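# Turn the control box dial to 6

## Task

Rotate the dial on the control box until it points at 6, and make sure the control box is still upright afterwards.

## Robot and tools

Robot: two arms on a table, left_arm (base near y = +0.318 m) and right_arm (base near y = -0.278 m), each with a five-finger hand. right_arm has a right hand; left_arm has its mirror image, a left hand. Joint drives are cheap and have play, wrists are weak, and hands often rest 1 to 3 cm (sometimes 5 cm) short of the commanded pose, usually low. That gap alone does not mean contact.

Scene frame: origin at table-top height midway between the nominal bases, +x out over the table, +y toward left_arm, +z up. Reported end_effector_position (m) and end_effector_quat_wxyz are in this frame.

Hand point: a spot 0.05 m in front of the palm and 0.15 m from the wrist face along the fingers. Its +z runs along straight fingers, +y out of the palm, +x across the palm away from the thumb on the right hand (toward the thumb on the left hand). Straight fingers extend 0.06 to 0.07 m past the point and sit 0.06 m behind it along -y. A rigid bracket on the little-finger side of the wrist can strike objects.

The 28-number row (every number in [-1, 1]), used by execute_actions and move: numbers 1-6 are left_arm dx, dy, dz, rx, ry, rz; 7-12 are left hand motors thumb_turn, thumb_bend, index, middle, ring, little; 13-14 left force_limit, speed; 15-20 right_arm dx, dy, dz, rx, ry, rz; 21-26 right hand motors in the same order; 27-28 right force_limit, speed. Both arms are always in the one row.

Pose numbers are offsets, not poses: they are measured from that arm's current Hand target (shown in the result), along the Hand target's own axes. 1.0 equals 0.6 m of translation or 180 degrees; rx, ry, rz form a single rotation vector. Every row of one action counts from the same starting Hand target, and each new action or call starts from the updated one, so sending an offset twice moves twice. Six zeros re-requests the current Hand target. Orientation commands are clipped to within 40 degrees of the measured orientation each step. If a hand rests short, send the remaining distance as a further offset; to stop pressing on something, command a target back beyond the hand point.

Hand motor numbers are targets, not offsets: -1 open (thumb_turn beside the palm, fingers and thumb_bend straight), +1 closed (thumb in front of the palm, fingers curled). force_limit maps -1..+1 to about 0..10 N at the fingertip (0..15 N for the two thumb motors); speed rises from near zero at -1 to full at +0.48 and above. No number means 'unchanged': to keep a hand as it is, resend its last executed eight numbers; if none were sent yet this scene, send hand_measured plus hand_force_limit and hand_speed. For gentle grips use speed -0.94 or lower. The thumb in front of the palm plus fingers hold things about 0.035 to 0.065 m thick, or a handle down to about 0.025 m.

Tools:
execute_actions(actions, cameras): actions is a list of actions; each action is a list of up to 15 rows, one per 1/30 s step, the last row held to fill 15 steps. cameras lists camera names, ["all"], or []; by default images appear only for an empty actions list.
move(target, speed, blend, blocking, cameras): straight-line paths toward one row or a list of up to 15 rows, all offsets from the same starting Hand targets. speed in m/s, 0.002 to 4.3, default 0.25 (turning up to twice that in rad/s); blend in m rounds corners of a list; blocking=false returns early while the move continues. Paths ignore obstacles and the other arm; do not pass near an arm's own base. Total time is capped at 10 s. The result adds a move: line (done, off_target, moving, held, fault) and limits (paced = clipped, held = steps withheld).
wait(seconds 0 to 10, cameras): lets time pass holding commands. stop(cameras): brakes a running move. zoom_image(camera, region [x0, y0, x1, y1] pixels, up to 504 by 504): closer view of the newest image. show_instructions(): shows reference pages. finished_scene(scene): ends the current scene; give its number; irreversible.

Cameras (896x504): cam_head_left, cam_head_right, cam_high, cam_low, cam_left_wrist, cam_right_wrist.

Results: Hand target (the commanded pose after clipping, basis for the next offsets), end-effector pose, joint positions/velocities/torques (torques include the arm's own weight, with offset and noise), hand_measured, hand_stopped_by (moving, target, force, stalled, fault) and hand_load_n (positive when the finger is pushed open; near 0 after a lost grip), all six per hand in motor order. Motor temperatures; a MOTOR HOT line appears at 85 °C and at 100 °C the arm drops for 30+ s, so avoid long stretched holds or pushing at unreachable poses.

Avoid: hard or fast contact with the box, table or camera stand; tipping the box; anything leaving the table; the two hands touching or one squeezing the other; excessive finger force from twisting; arm stops. For the dial, approach slowly, grip or press lightly, turn with small rotation offsets, check with cameras and zoom, then release and back away leaving the box upright.

Each tool is called as name(argument=value, ...) on one line, values as JSON.

Reference images:

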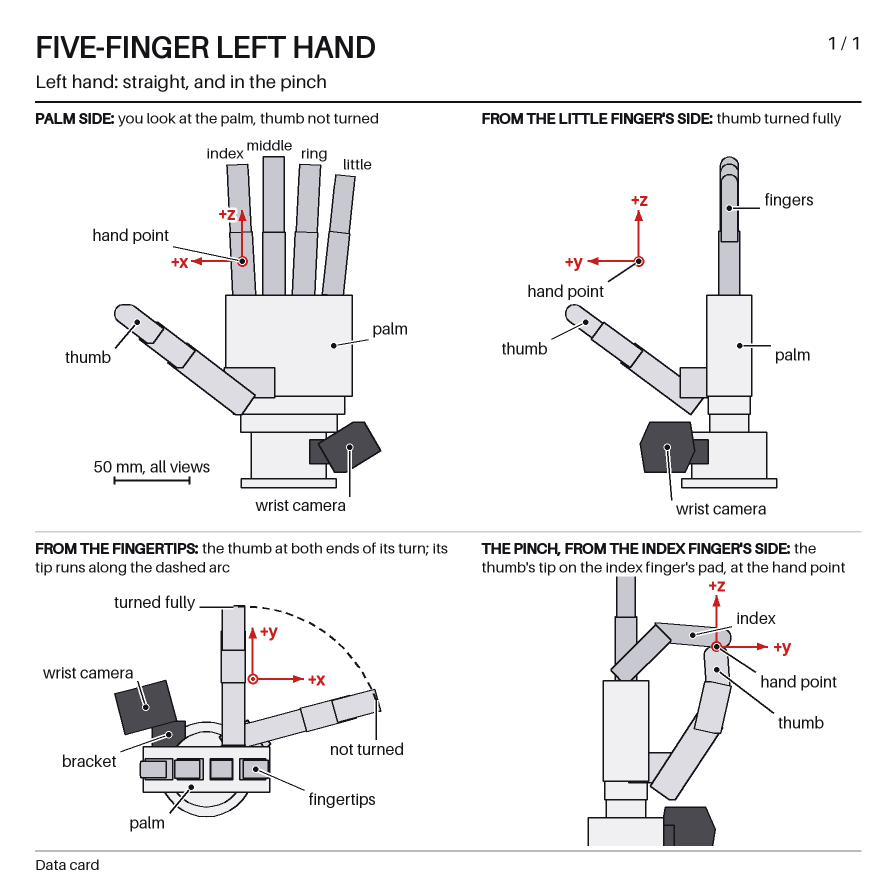

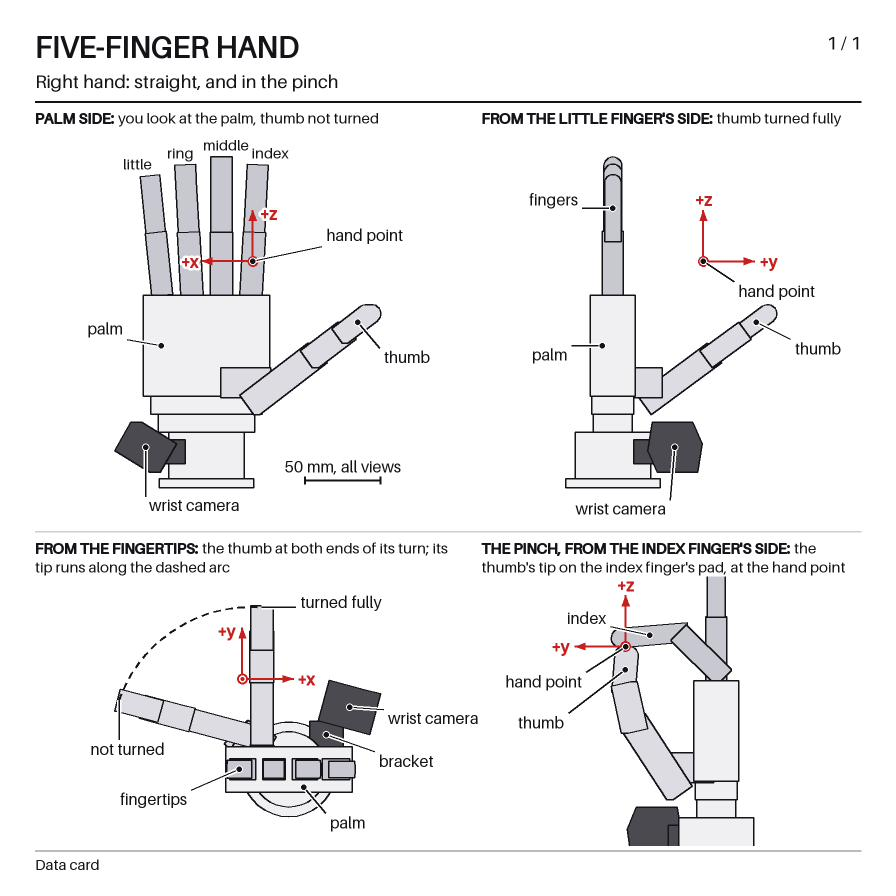

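## Session

execute_actions(actions=[])

Scene clock: 0.00 s.
left_arm: end_effector_position=(+0.3224, +0.3518, +0.2498) hand_measured=(-1.000, -1.000, -1.000, -1.000, -1.000, -1.000) hand_load_n=(+0.0, +0.0, +0.0, +0.0, +0.0, +0.0) hand_stopped_by=(target, target, target, target, target, target) hand_force_limit=0.00 hand_speed=-0.80 end_effector_quat_wxyz=(-0.009, -0.035, +0.999, -0.007) | right_arm: end_effector_position=(+0.5523, -0.3425, +0.1824) hand_measured=(-1.000, -1.000, -1.000, -1.000, -1.000, -1.000) hand_load_n=(+0.0, +0.0, +0.0, +0.0, +0.0, +0.0) hand_stopped_by=(target, target, target, target, target, target) hand_force_limit=0.00 hand_speed=-0.80 end_effector_quat_wxyz=(-0.029, +0.962, +0.159, +0.218)
Joint positions: left_arm=[-0.091 1.285 1.299 -1.601 0.016 1.444] | right_arm=[-0.055 1.574 1.387 -0.962 -0.144 -1.912]
Joint velocities: within noise
Joint torques (N m): no reading
Motor temperatures (°C): left_arm=[29 31 30 29 28 29] | right_arm=[31 32 28 31 31 31]
Heat: left arm: hottest shoulder 31 °C; right arm: hottest shoulder 32 °C.
Hand target: left_arm +0.3301, +0.3521, +0.2593; +0.007, -0.037, +0.999, -0.007 | right_arm +0.5627, -0.3421, +0.1953; -0.027, +0.958, +0.161, +0.234

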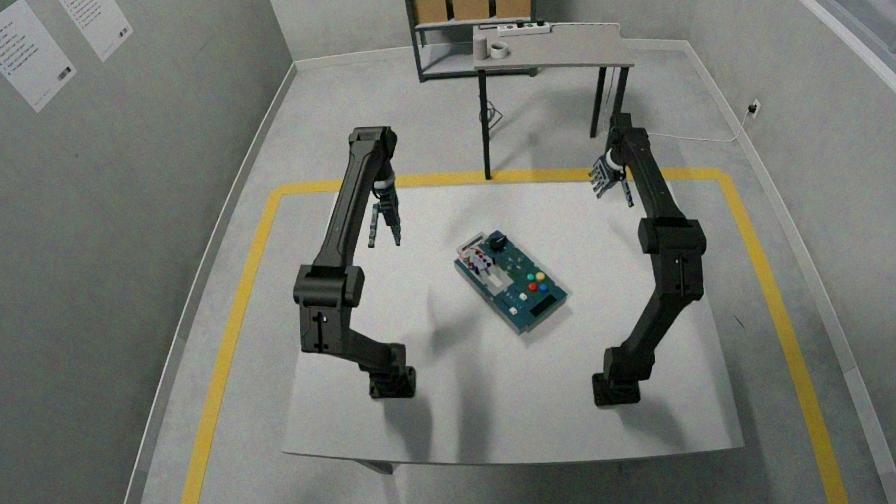

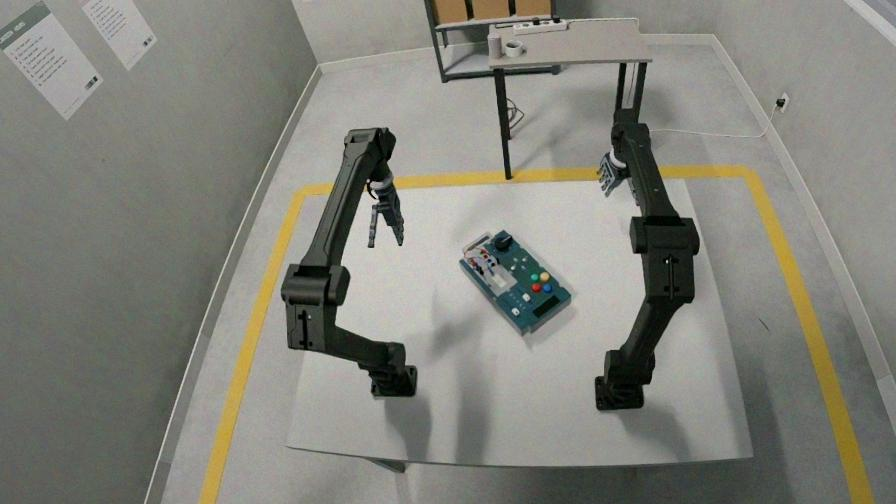

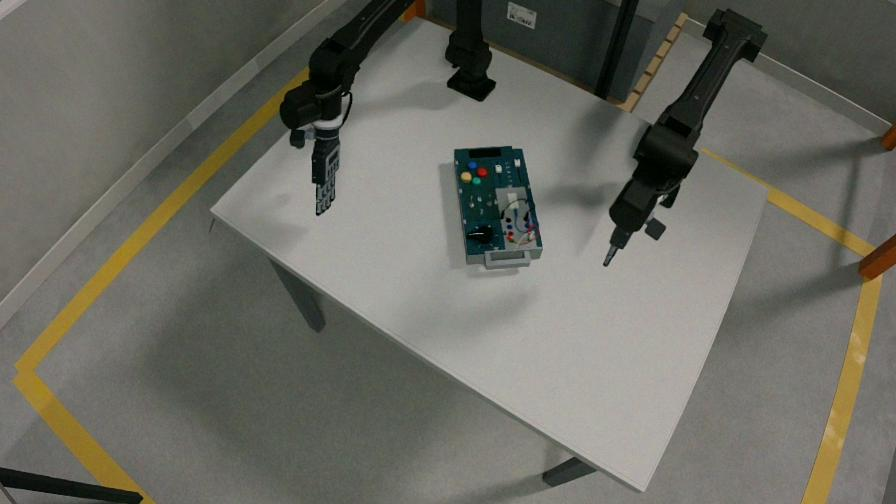

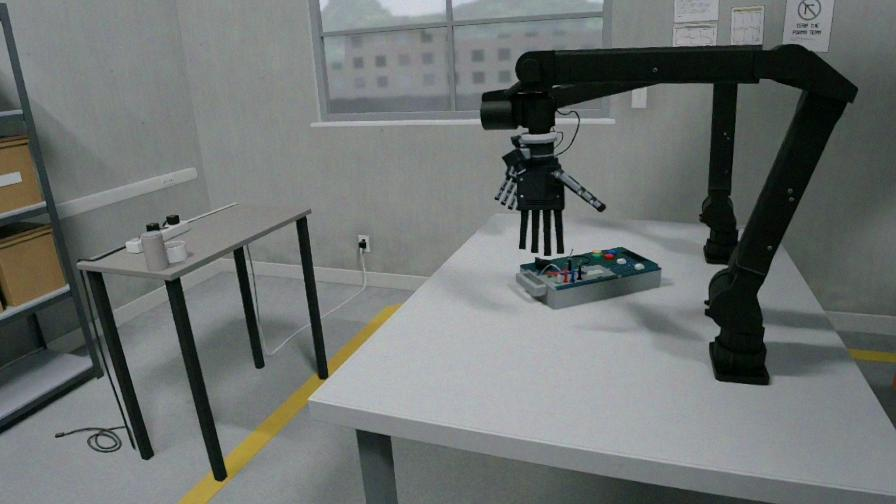

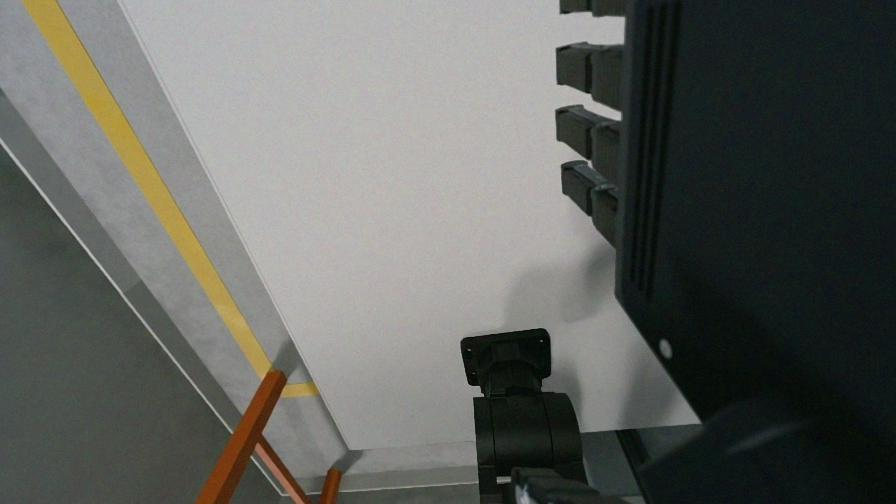

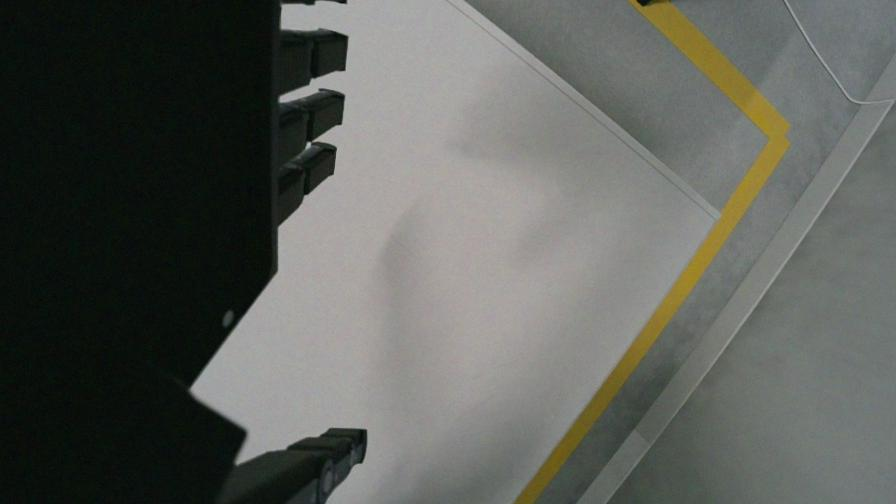

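zoom_image(camera="cam_head_right", region=[440, 215, 600, 345])

zoom_image(camera="cam_high", region=[440, 135, 560, 275])

zoom_image(camera="cam_head_left", region=[470, 225, 540, 275])

zoom_image(camera="cam_low", region=[500, 235, 680, 315])

zoom_image(camera="cam_high", region=[456, 215, 516, 255])

Scaled by 3.150 from the camera's 896x504 image, which has a finer 1280x720 frame.

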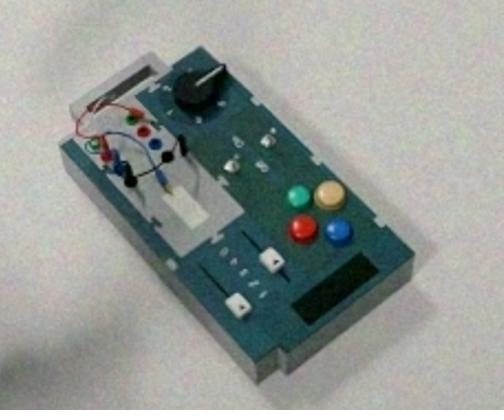

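Scaled by 3.600 from the camera's 896x504 image, which has a finer 1280x720 frame.

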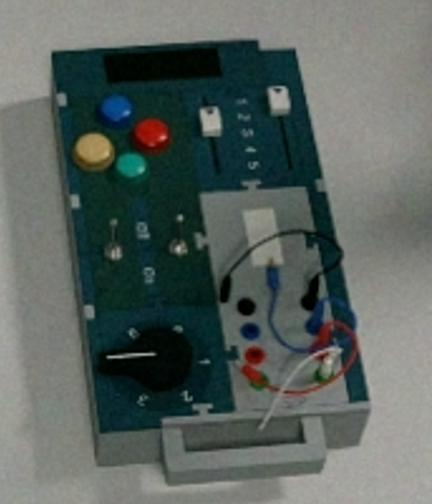

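Scaled by 7.200 from the camera's 896x504 image, which has a finer 1280x720 frame.

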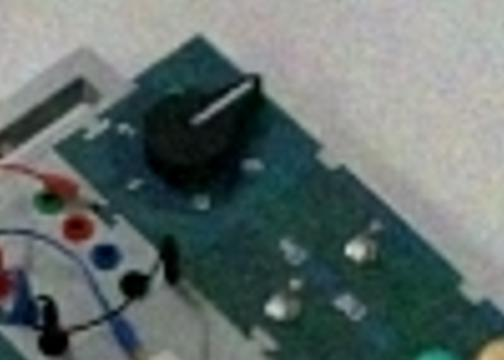

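Scaled by 2.800 from the camera's 896x504 image, which has a finer 1280x720 frame.

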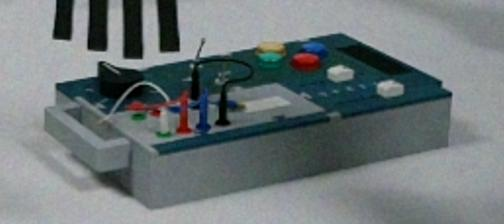

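Scaled by 8.400 from the camera's 896x504 image, which has a finer 1280x720 frame.

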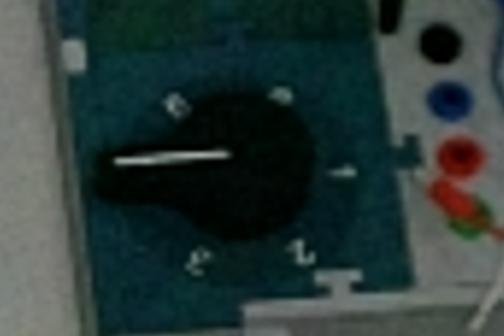

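move(target=[[-0.162,-0.408,0.025,0,0,0,-1,-1,-1,1,1,1,0,0,0,0,0,0,0,0,-1,-1,-1,-1,-1,-1,0,-0.8]], speed=0.2, cameras=["all"])

Scene clock: 8.90 s.
left_arm: end_effector_position=(+0.4319, +0.1214, +0.2358) hand_measured=(-1.000, -1.000, -1.000, +1.000, +1.000, +1.000) hand_load_n=(+0.0, +0.0, +0.0, +0.0, +0.0, +0.5) hand_stopped_by=(target, target, target, target, target, target) hand_force_limit=0.00 hand_speed=0.00 end_effector_quat_wxyz=(-0.008, -0.027, +1.000, -0.003) | right_arm: end_effector_position=(+0.5523, -0.3425, +0.1824) hand_measured=(-1.000, -1.000, -1.000, -1.000, -1.000, -1.000) hand_load_n=(+0.0, +0.0, +0.0, +0.0, +0.0, +0.0) hand_stopped_by=(target, target, target, target, target, target) hand_force_limit=0.00 hand_speed=-0.80 end_effector_quat_wxyz=(-0.029, +0.962, +0.159, +0.218)
Joint positions: left_arm=[-0.53 1.738 1.767 -1.612 0.013 1.022] | right_arm=[-0.055 1.574 1.387 -0.962 -0.144 -1.912]
Joint torques (N m): left_arm=[0.26 -10.99 12.62 0.03 -0.21 -0.08] | right_arm=[1.44 -11.63 11.44 0.66 0.06 0]
Heat: left arm: hottest elbow 32 °C; right arm: hottest shoulder 32 °C.
Hand target: left_arm +0.4453, +0.1148, +0.2490; +0.007, -0.037, +0.999, -0.007 | right_arm +0.5627, -0.3421, +0.1953; -0.027, +0.958, +0.161, +0.234
Off the commanded pose: left_arm 0.020 m, 2 deg | right_arm 0.016 m, 2 deg.
move: off_target (left_arm, right_arm)

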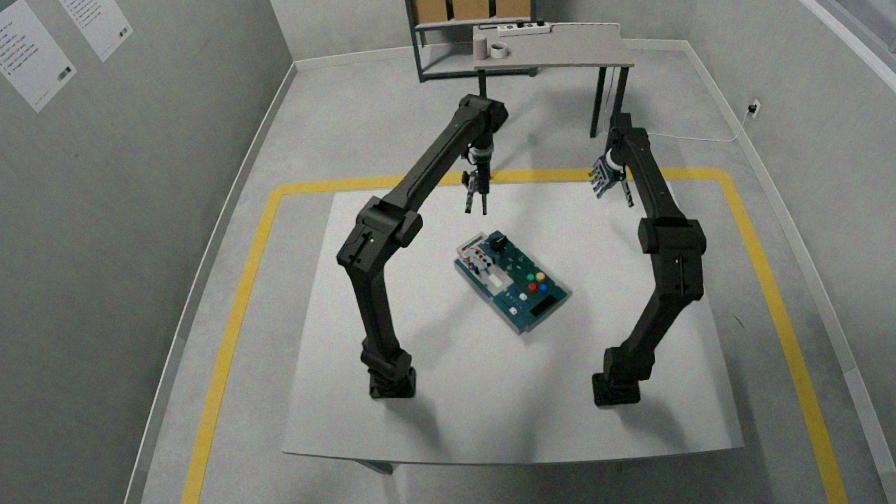

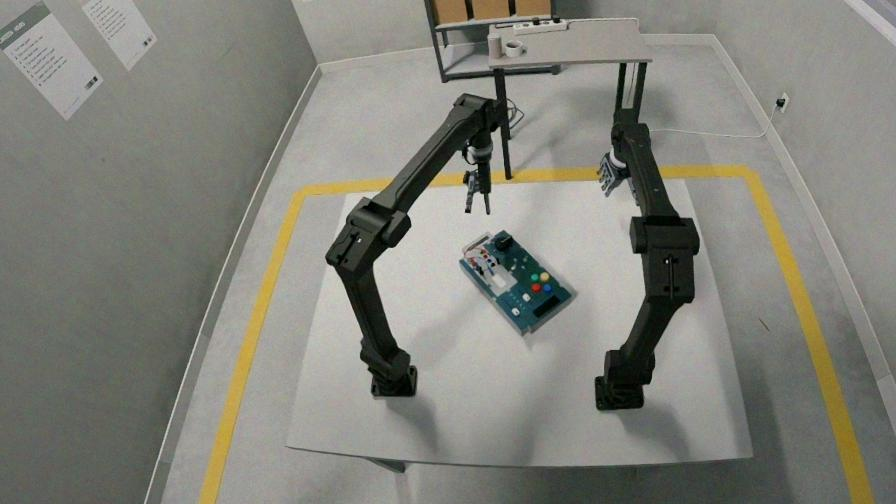

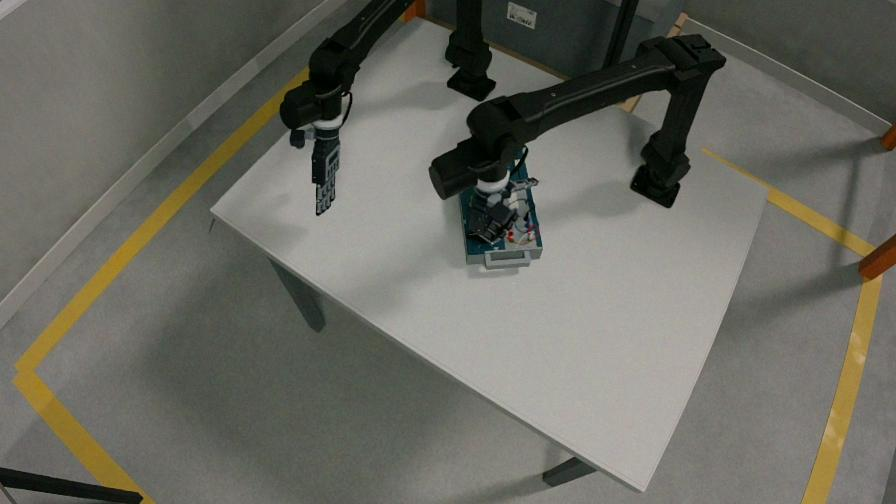

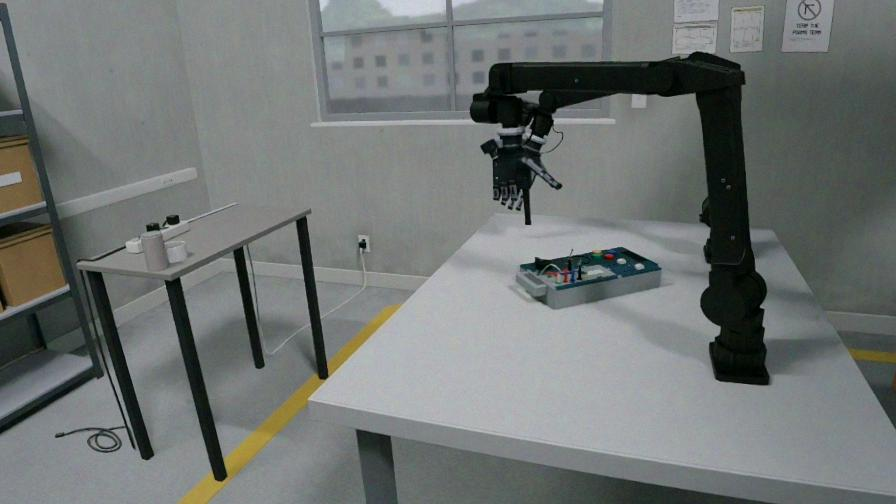

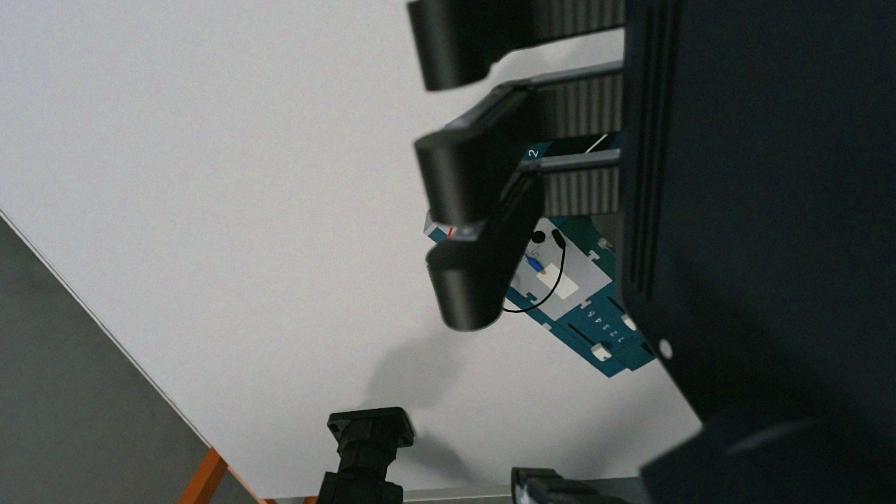

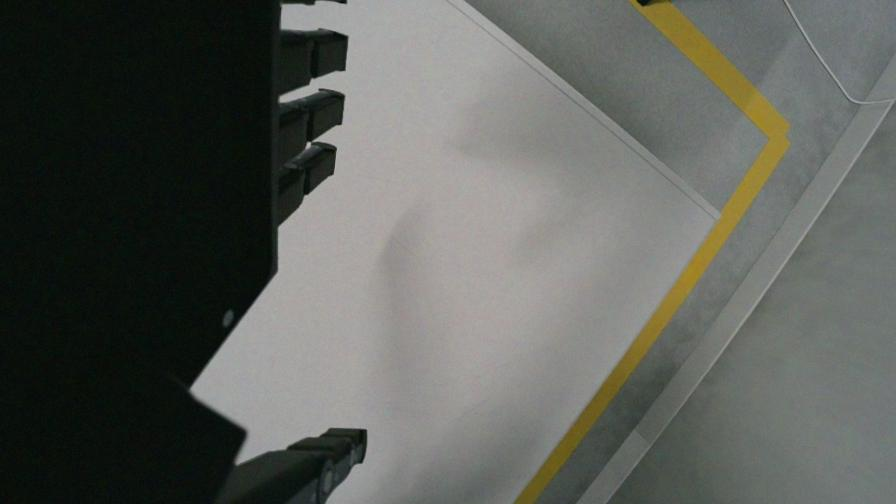

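zoom_image(camera="cam_head_left", region=[440, 140, 580, 280])

zoom_image(camera="cam_head_right", region=[440, 140, 580, 280])

zoom_image(camera="cam_low", region=[470, 130, 670, 320])

zoom_image(camera="cam_left_wrist", region=[410, 50, 670, 400])

zoom_image(camera="cam_high", region=[440, 160, 560, 280])

Scaled by 3.600 from the camera's 896x504 image, which has a finer 1280x720 frame.

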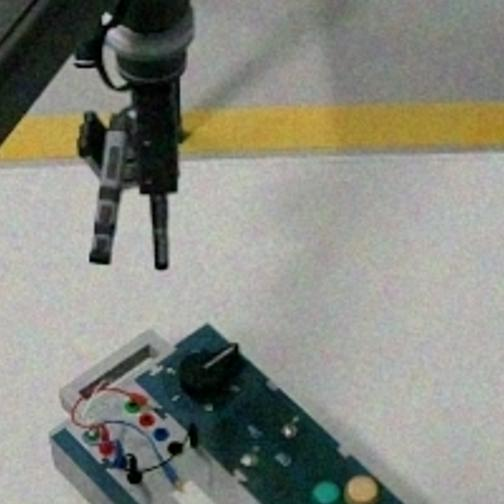

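Scaled by 3.600 from the camera's 896x504 image, which has a finer 1280x720 frame.

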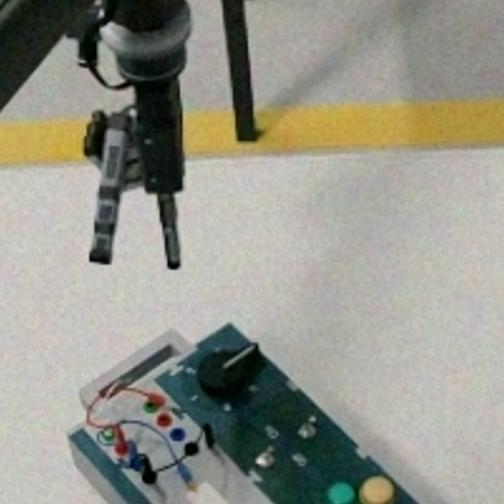

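Scaled by 2.520 from the camera's 896x504 image, which has a finer 1280x720 frame.

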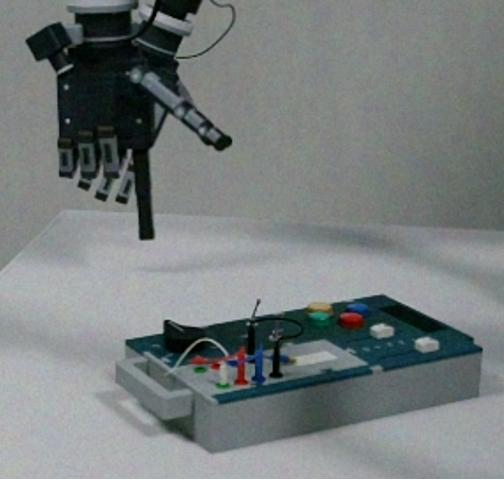

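Scaled by 1.440 from the camera's 896x504 image, which has a finer 1280x720 frame.

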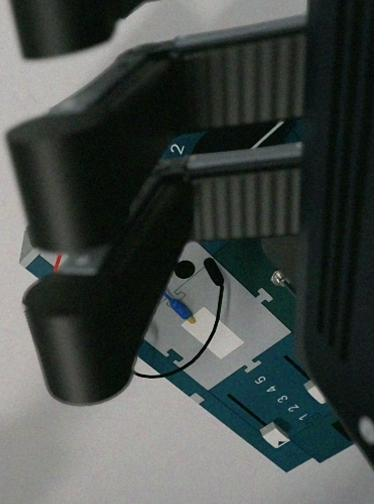

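Scaled by 4.200 from the camera's 896x504 image, which has a finer 1280x720 frame.

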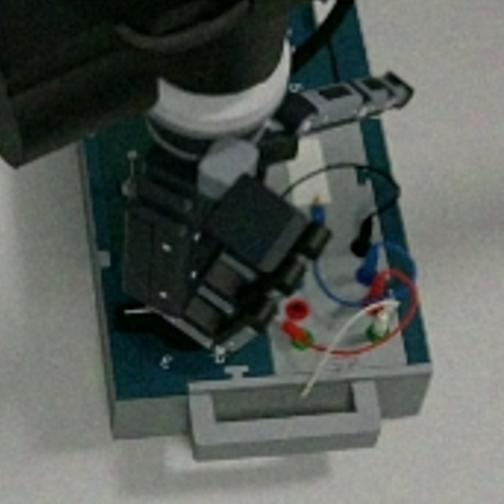

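move(target=[[0,0,0,0,0,0,-1,-1,-1,-1,-1,-1,0,0,0,0,0,0,0,0,-1,-1,-1,-1,-1,-1,0,-0.8]], speed=0.2, cameras=["cam_left_wrist"])

zoom_image(camera="cam_left_wrist", region=[430, 90, 670, 250])

Scene clock: 11.80 s.
left_arm: end_effector_position=(+0.4321, +0.1217, +0.2359) hand_measured=(-1.000, -1.000, -1.000, -1.000, -1.000, -1.000) hand_load_n=(+0.0, +0.0, +0.0, +0.0, +0.0, +0.0) hand_stopped_by=(target, target, target, target, target, target) hand_force_limit=0.00 hand_speed=0.00 end_effector_quat_wxyz=(-0.008, -0.027, +1.000, -0.002) | right_arm: end_effector_position=(+0.5523, -0.3425, +0.1824) hand_measured=(-1.000, -1.000, -1.000, -1.000, -1.000, -1.000) hand_load_n=(+0.0, +0.0, +0.0, +0.0, +0.0, +0.0) hand_stopped_by=(target, target, target, target, target, target) hand_force_limit=0.00 hand_speed=-0.80 end_effector_quat_wxyz=(-0.029, +0.962, +0.159, +0.218)
Joint positions: left_arm=[-0.53 1.738 1.767 -1.612 0.011 1.022] | right_arm=[-0.055 1.574 1.387 -0.962 -0.144 -1.912]
Joint torques (N m): left_arm=[0.38 -11.63 12.56 0.03 -0.17 -0.07] | right_arm=[1.49 -11.69 11.44 0.66 0.06 0]
Heat: left arm: hottest elbow 32 °C; right arm: hottest shoulder 32 °C.
Hand target: left_arm +0.4453, +0.1148, +0.2490; +0.007, -0.037, +0.999, -0.007 | right_arm +0.5627, -0.3421, +0.1953; -0.027, +0.958, +0.161, +0.234
Off the commanded pose: left_arm 0.020 m, 2 deg | right_arm 0.016 m, 2 deg.
move: off_target (left_arm, right_arm)
Images, in order (width x height): cam_left_wrist 896x504.

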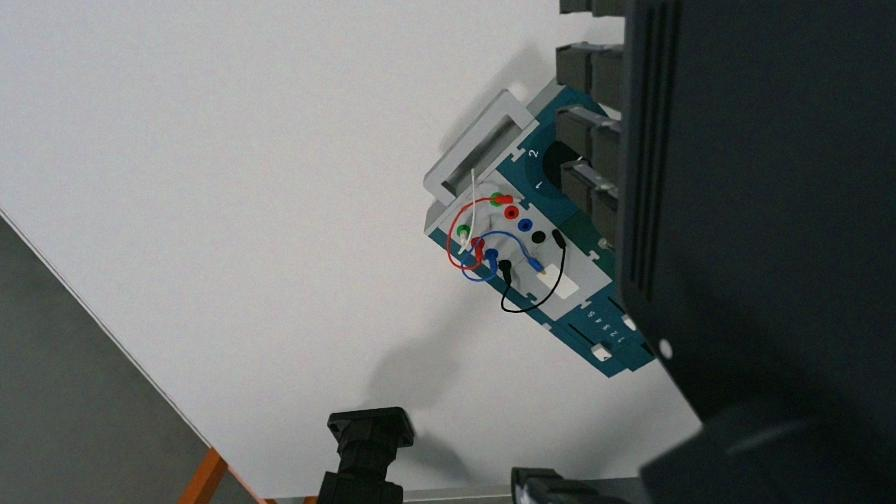

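Scaled by 2.100 from the camera's 896x504 image, which has a finer 1280x720 frame.

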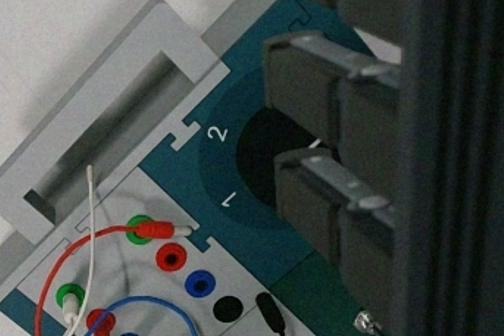

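move(target=[[0.0023,-0.0623,0.0759,0,0,0,-1,-1,-1,1,1,1,0,0.3,0,0,0,0,0,0,-1,-1,-1,-1,-1,-1,0,-0.8]], speed=0.15, cameras=["cam_head_left","cam_head_right","cam_low","cam_high"])

zoom_image(camera="cam_head_left", region=[440, 170, 560, 280])

zoom_image(camera="cam_head_right", region=[440, 170, 560, 280])

zoom_image(camera="cam_low", region=[490, 190, 610, 310])

Scene clock: 13.90 s.
left_arm: end_effector_position=(+0.4357, +0.0843, +0.2031) hand_measured=(-1.000, -1.000, -1.000, +1.000, +1.000, +1.000) hand_load_n=(+0.0, +0.0, +0.0, +0.0, +0.0, +0.0) hand_stopped_by=(target, target, target, target, target, target) hand_force_limit=0.00 hand_speed=0.30 end_effector_quat_wxyz=(-0.009, -0.027, +1.000, -0.001) | right_arm: end_effector_position=(+0.5523, -0.3425, +0.1824) hand_measured=(-1.000, -1.000, -1.000, -1.000, -1.000, -1.000) hand_load_n=(+0.0, +0.0, +0.0, +0.0, +0.0, +0.0) hand_stopped_by=(target, target, target, target, target, target) hand_force_limit=0.00 hand_speed=-0.80 end_effector_quat_wxyz=(-0.029, +0.962, +0.159, +0.218)
Joint positions: left_arm=[-0.586 1.801 1.767 -1.55 0.011 0.966] | right_arm=[-0.055 1.574 1.387 -0.962 -0.144 -1.912]
Joint torques (N m): left_arm=[0.03 -12.34 9.83 1.13 -0.22 -0.02] | right_arm=[1.44 -11.63 11.44 0.66 0.06 0]
Heat: left arm: hottest elbow 33 °C; right arm: hottest shoulder 32 °C.
Hand target: left_arm +0.4473, +0.0769, +0.2040; +0.007, -0.037, +0.999, -0.007 | right_arm +0.5627, -0.3421, +0.1953; -0.027, +0.958, +0.161, +0.234
Off the commanded pose: left_arm 0.014 m, 2 deg | right_arm 0.016 m, 2 deg.
move: off_target (left_arm, right_arm)
Images, in order (width x height): cam_head_left 896x504, cam_head_right 896x504, cam_high 896x504, cam_low 896x504.

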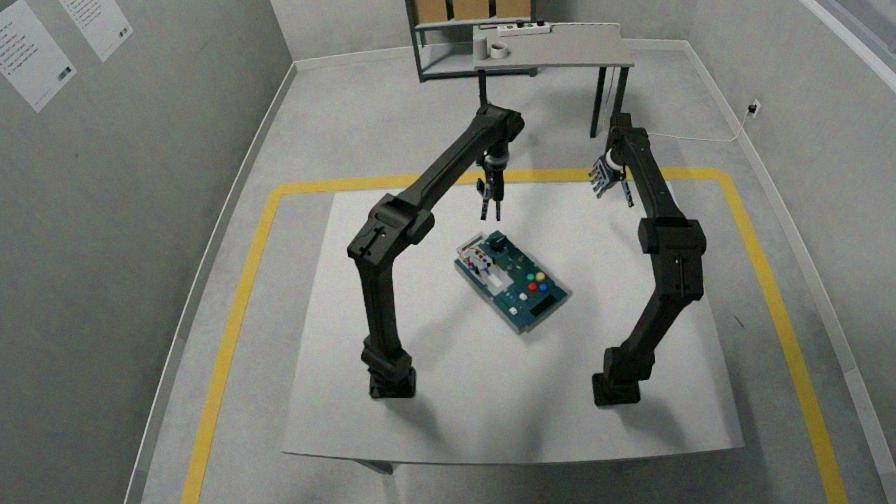

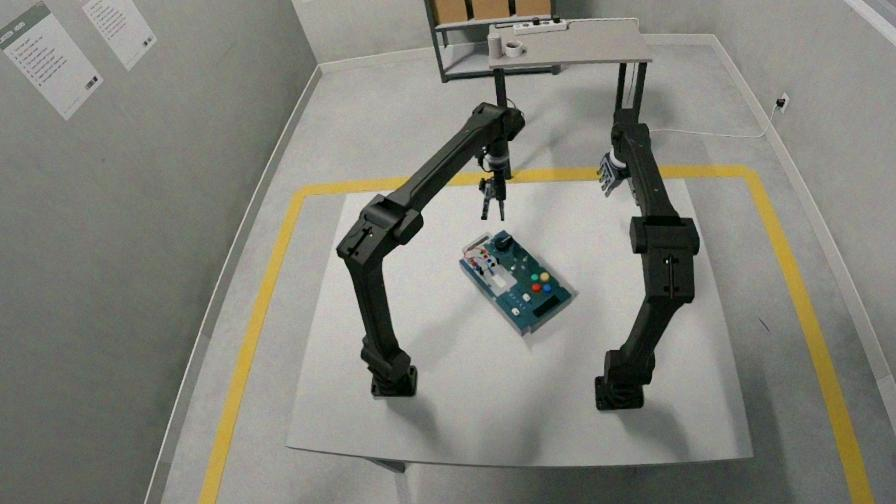

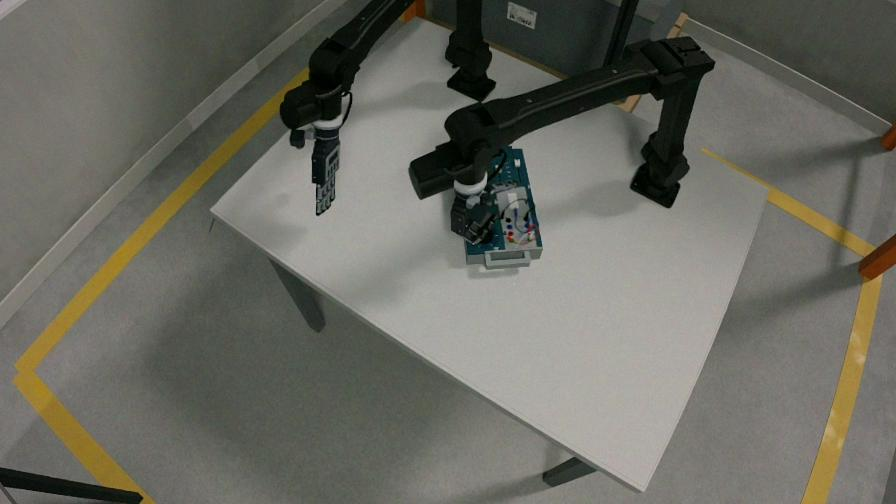

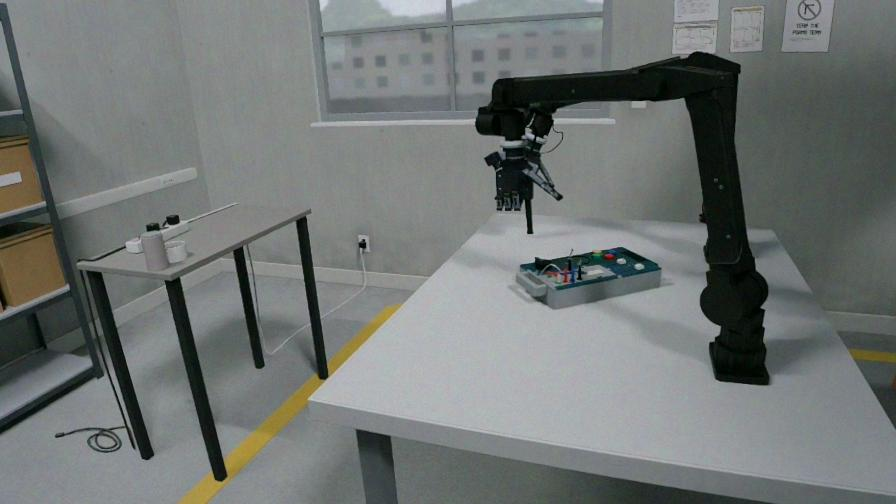

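Scaled by 4.200 from the camera's 896x504 image, which has a finer 1280x720 frame.

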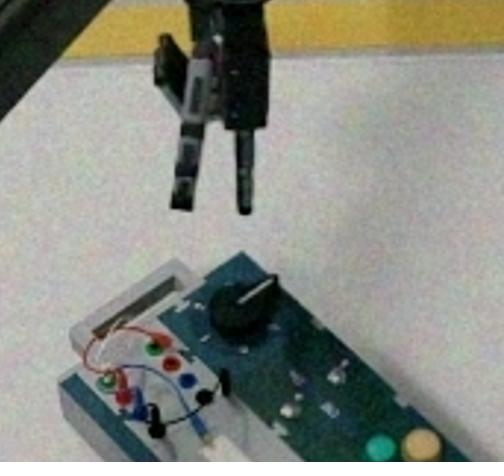

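Scaled by 4.200 from the camera's 896x504 image, which has a finer 1280x720 frame.

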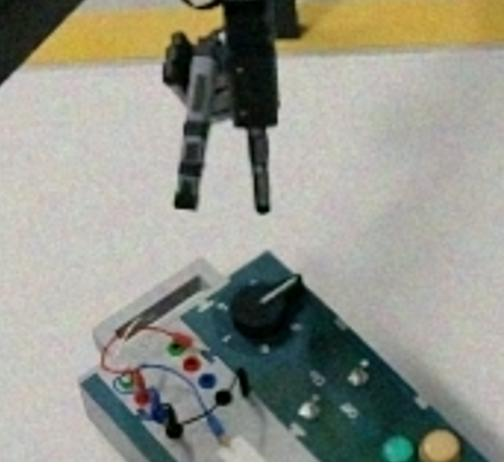

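Scaled by 4.200 from the camera's 896x504 image, which has a finer 1280x720 frame.

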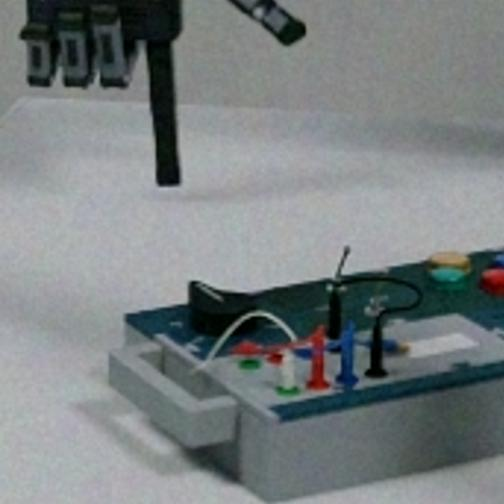

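move(target=[[0.001,0.0011,0.0733,0,0,0,-1,-1,-1,1,1,1,0,0.3,0,0,0,0,0,0,-1,-1,-1,-1,-1,-1,0,-0.8]], speed=0.1, cameras=["cam_head_left","cam_head_right","cam_low","cam_left_wrist"])

zoom_image(camera="cam_head_left", region=[450, 190, 550, 280])

zoom_image(camera="cam_head_right", region=[450, 190, 550, 280])

zoom_image(camera="cam_low", region=[490, 210, 590, 300])

Scene clock: 16.20 s.
left_arm: end_effector_position=(+0.4451, +0.0785, +0.1729) hand_measured=(-1.000, -1.000, -1.000, +1.000, +1.000, +1.000) hand_load_n=(+0.0, +0.0, +0.0, +0.0, +0.0, +0.5) hand_stopped_by=(target, target, target, target, target, target) hand_force_limit=0.00 hand_speed=0.30 end_effector_quat_wxyz=(+0.008, -0.027, +1.000, -0.012) | right_arm: end_effector_position=(+0.5523, -0.3425, +0.1824) hand_measured=(-1.000, -1.000, -1.000, -1.000, -1.000, -1.000) hand_load_n=(+0.0, +0.0, +0.0, +0.0, +0.0, +0.0) hand_stopped_by=(target, target, target, target, target, target) hand_force_limit=0.00 hand_speed=-0.80 end_effector_quat_wxyz=(-0.029, +0.962, +0.159, +0.218)
Joint positions: left_arm=[-0.586 1.807 1.703 -1.44 0.011 0.966] | right_arm=[-0.055 1.574 1.387 -0.962 -0.144 -1.912]
Joint torques (N m): left_arm=[0.15 -12.34 7.1 1.26 -0.25 -0.06] | right_arm=[1.44 -11.58 11.43 0.65 0.06 -0.01]
Motor temperatures (°C): left_arm=[29 31 33 29 28 29] | right_arm=[31 32 33 31 31 31]
Heat: left arm: hottest elbow 33 °C; right arm: hottest elbow 33 °C.
Hand target: left_arm +0.4473, +0.0770, +0.1600; +0.007, -0.037, +0.999, -0.007 | right_arm +0.5627, -0.3421, +0.1953; -0.027, +0.958, +0.161, +0.234
Off the commanded pose: left_arm 0.013 m, 1 deg | right_arm 0.016 m, 2 deg.
move: off_target (left_arm, right_arm)
Images, in order (width x height): cam_head_left 896x504, cam_head_right 896x504, cam_low 896x504, cam_left_wrist 896x504.

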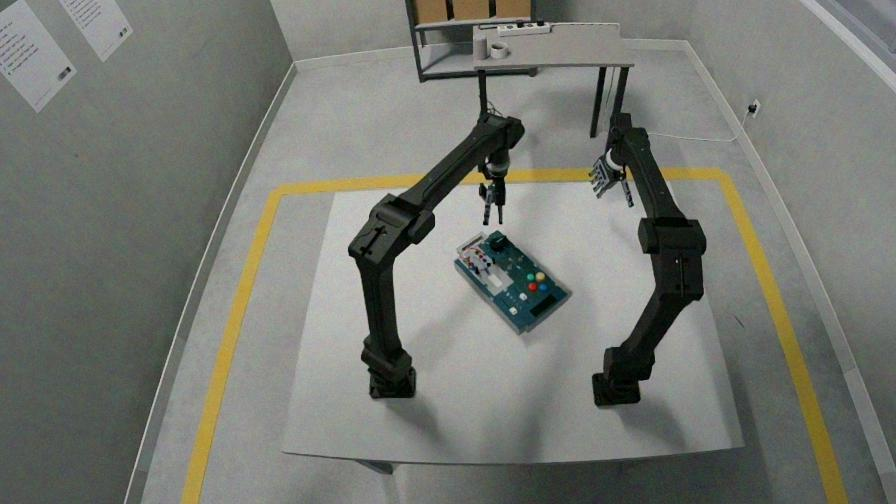

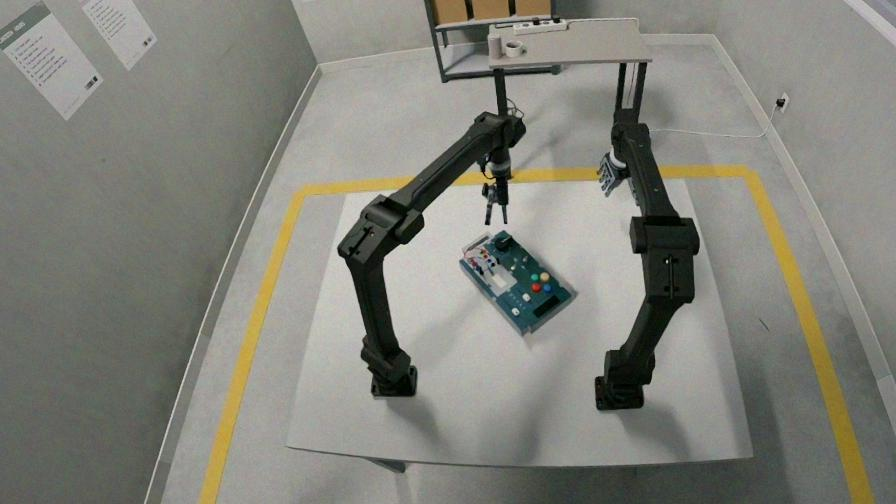

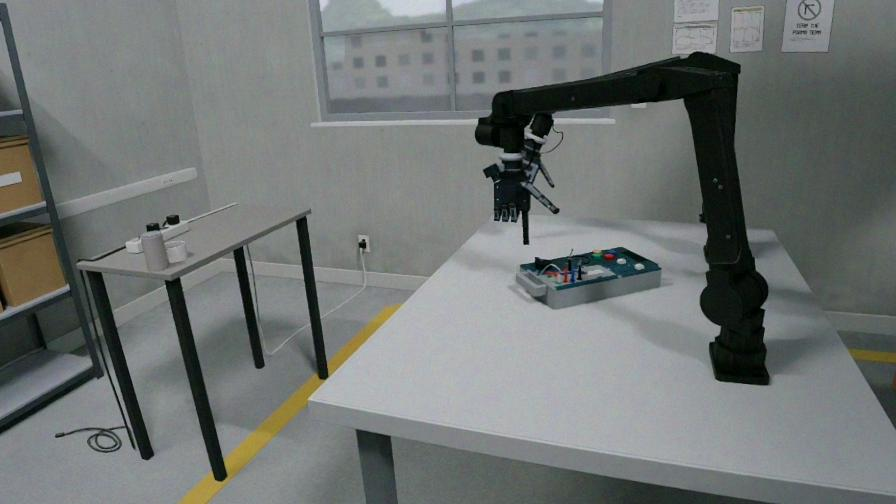

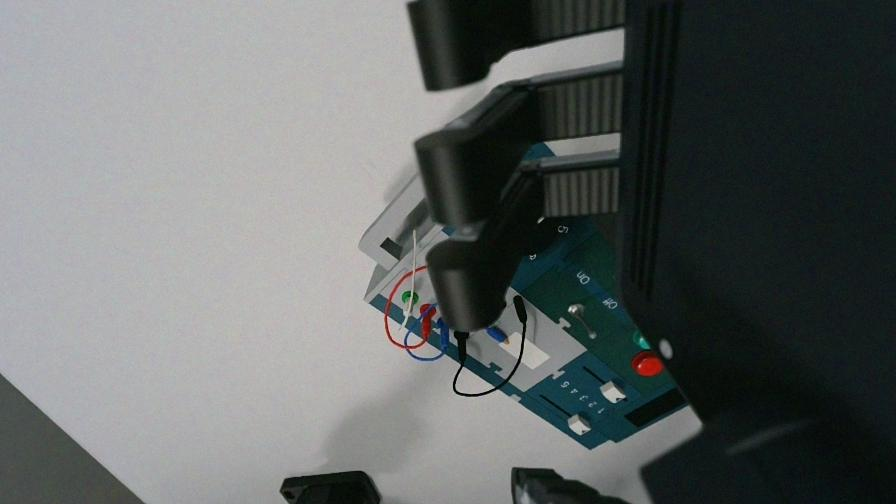

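Scaled by 5.040 from the camera's 896x504 image, which has a finer 1280x720 frame.

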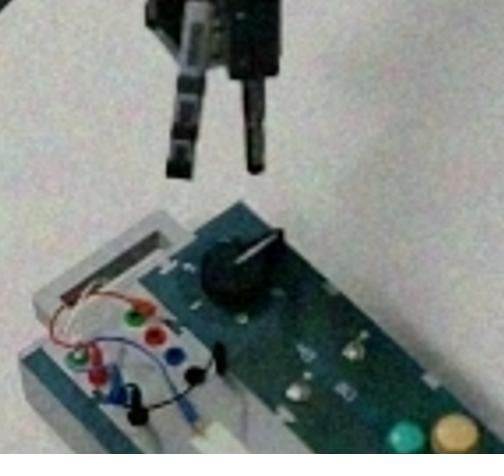

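Scaled by 5.040 from the camera's 896x504 image, which has a finer 1280x720 frame.

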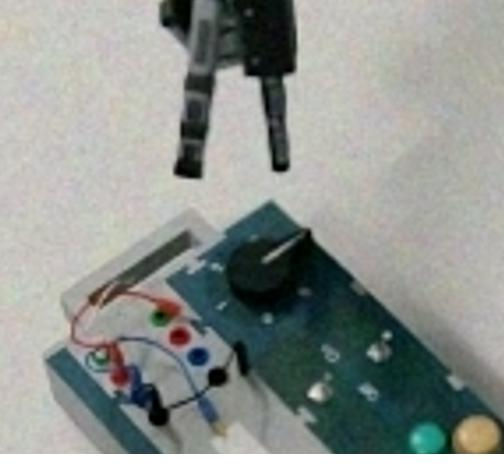

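Scaled by 5.040 from the camera's 896x504 image, which has a finer 1280x720 frame.

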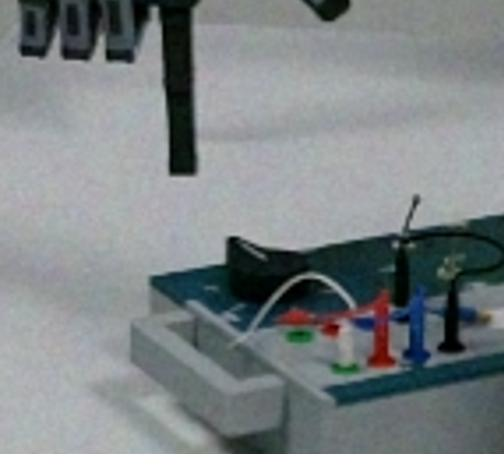

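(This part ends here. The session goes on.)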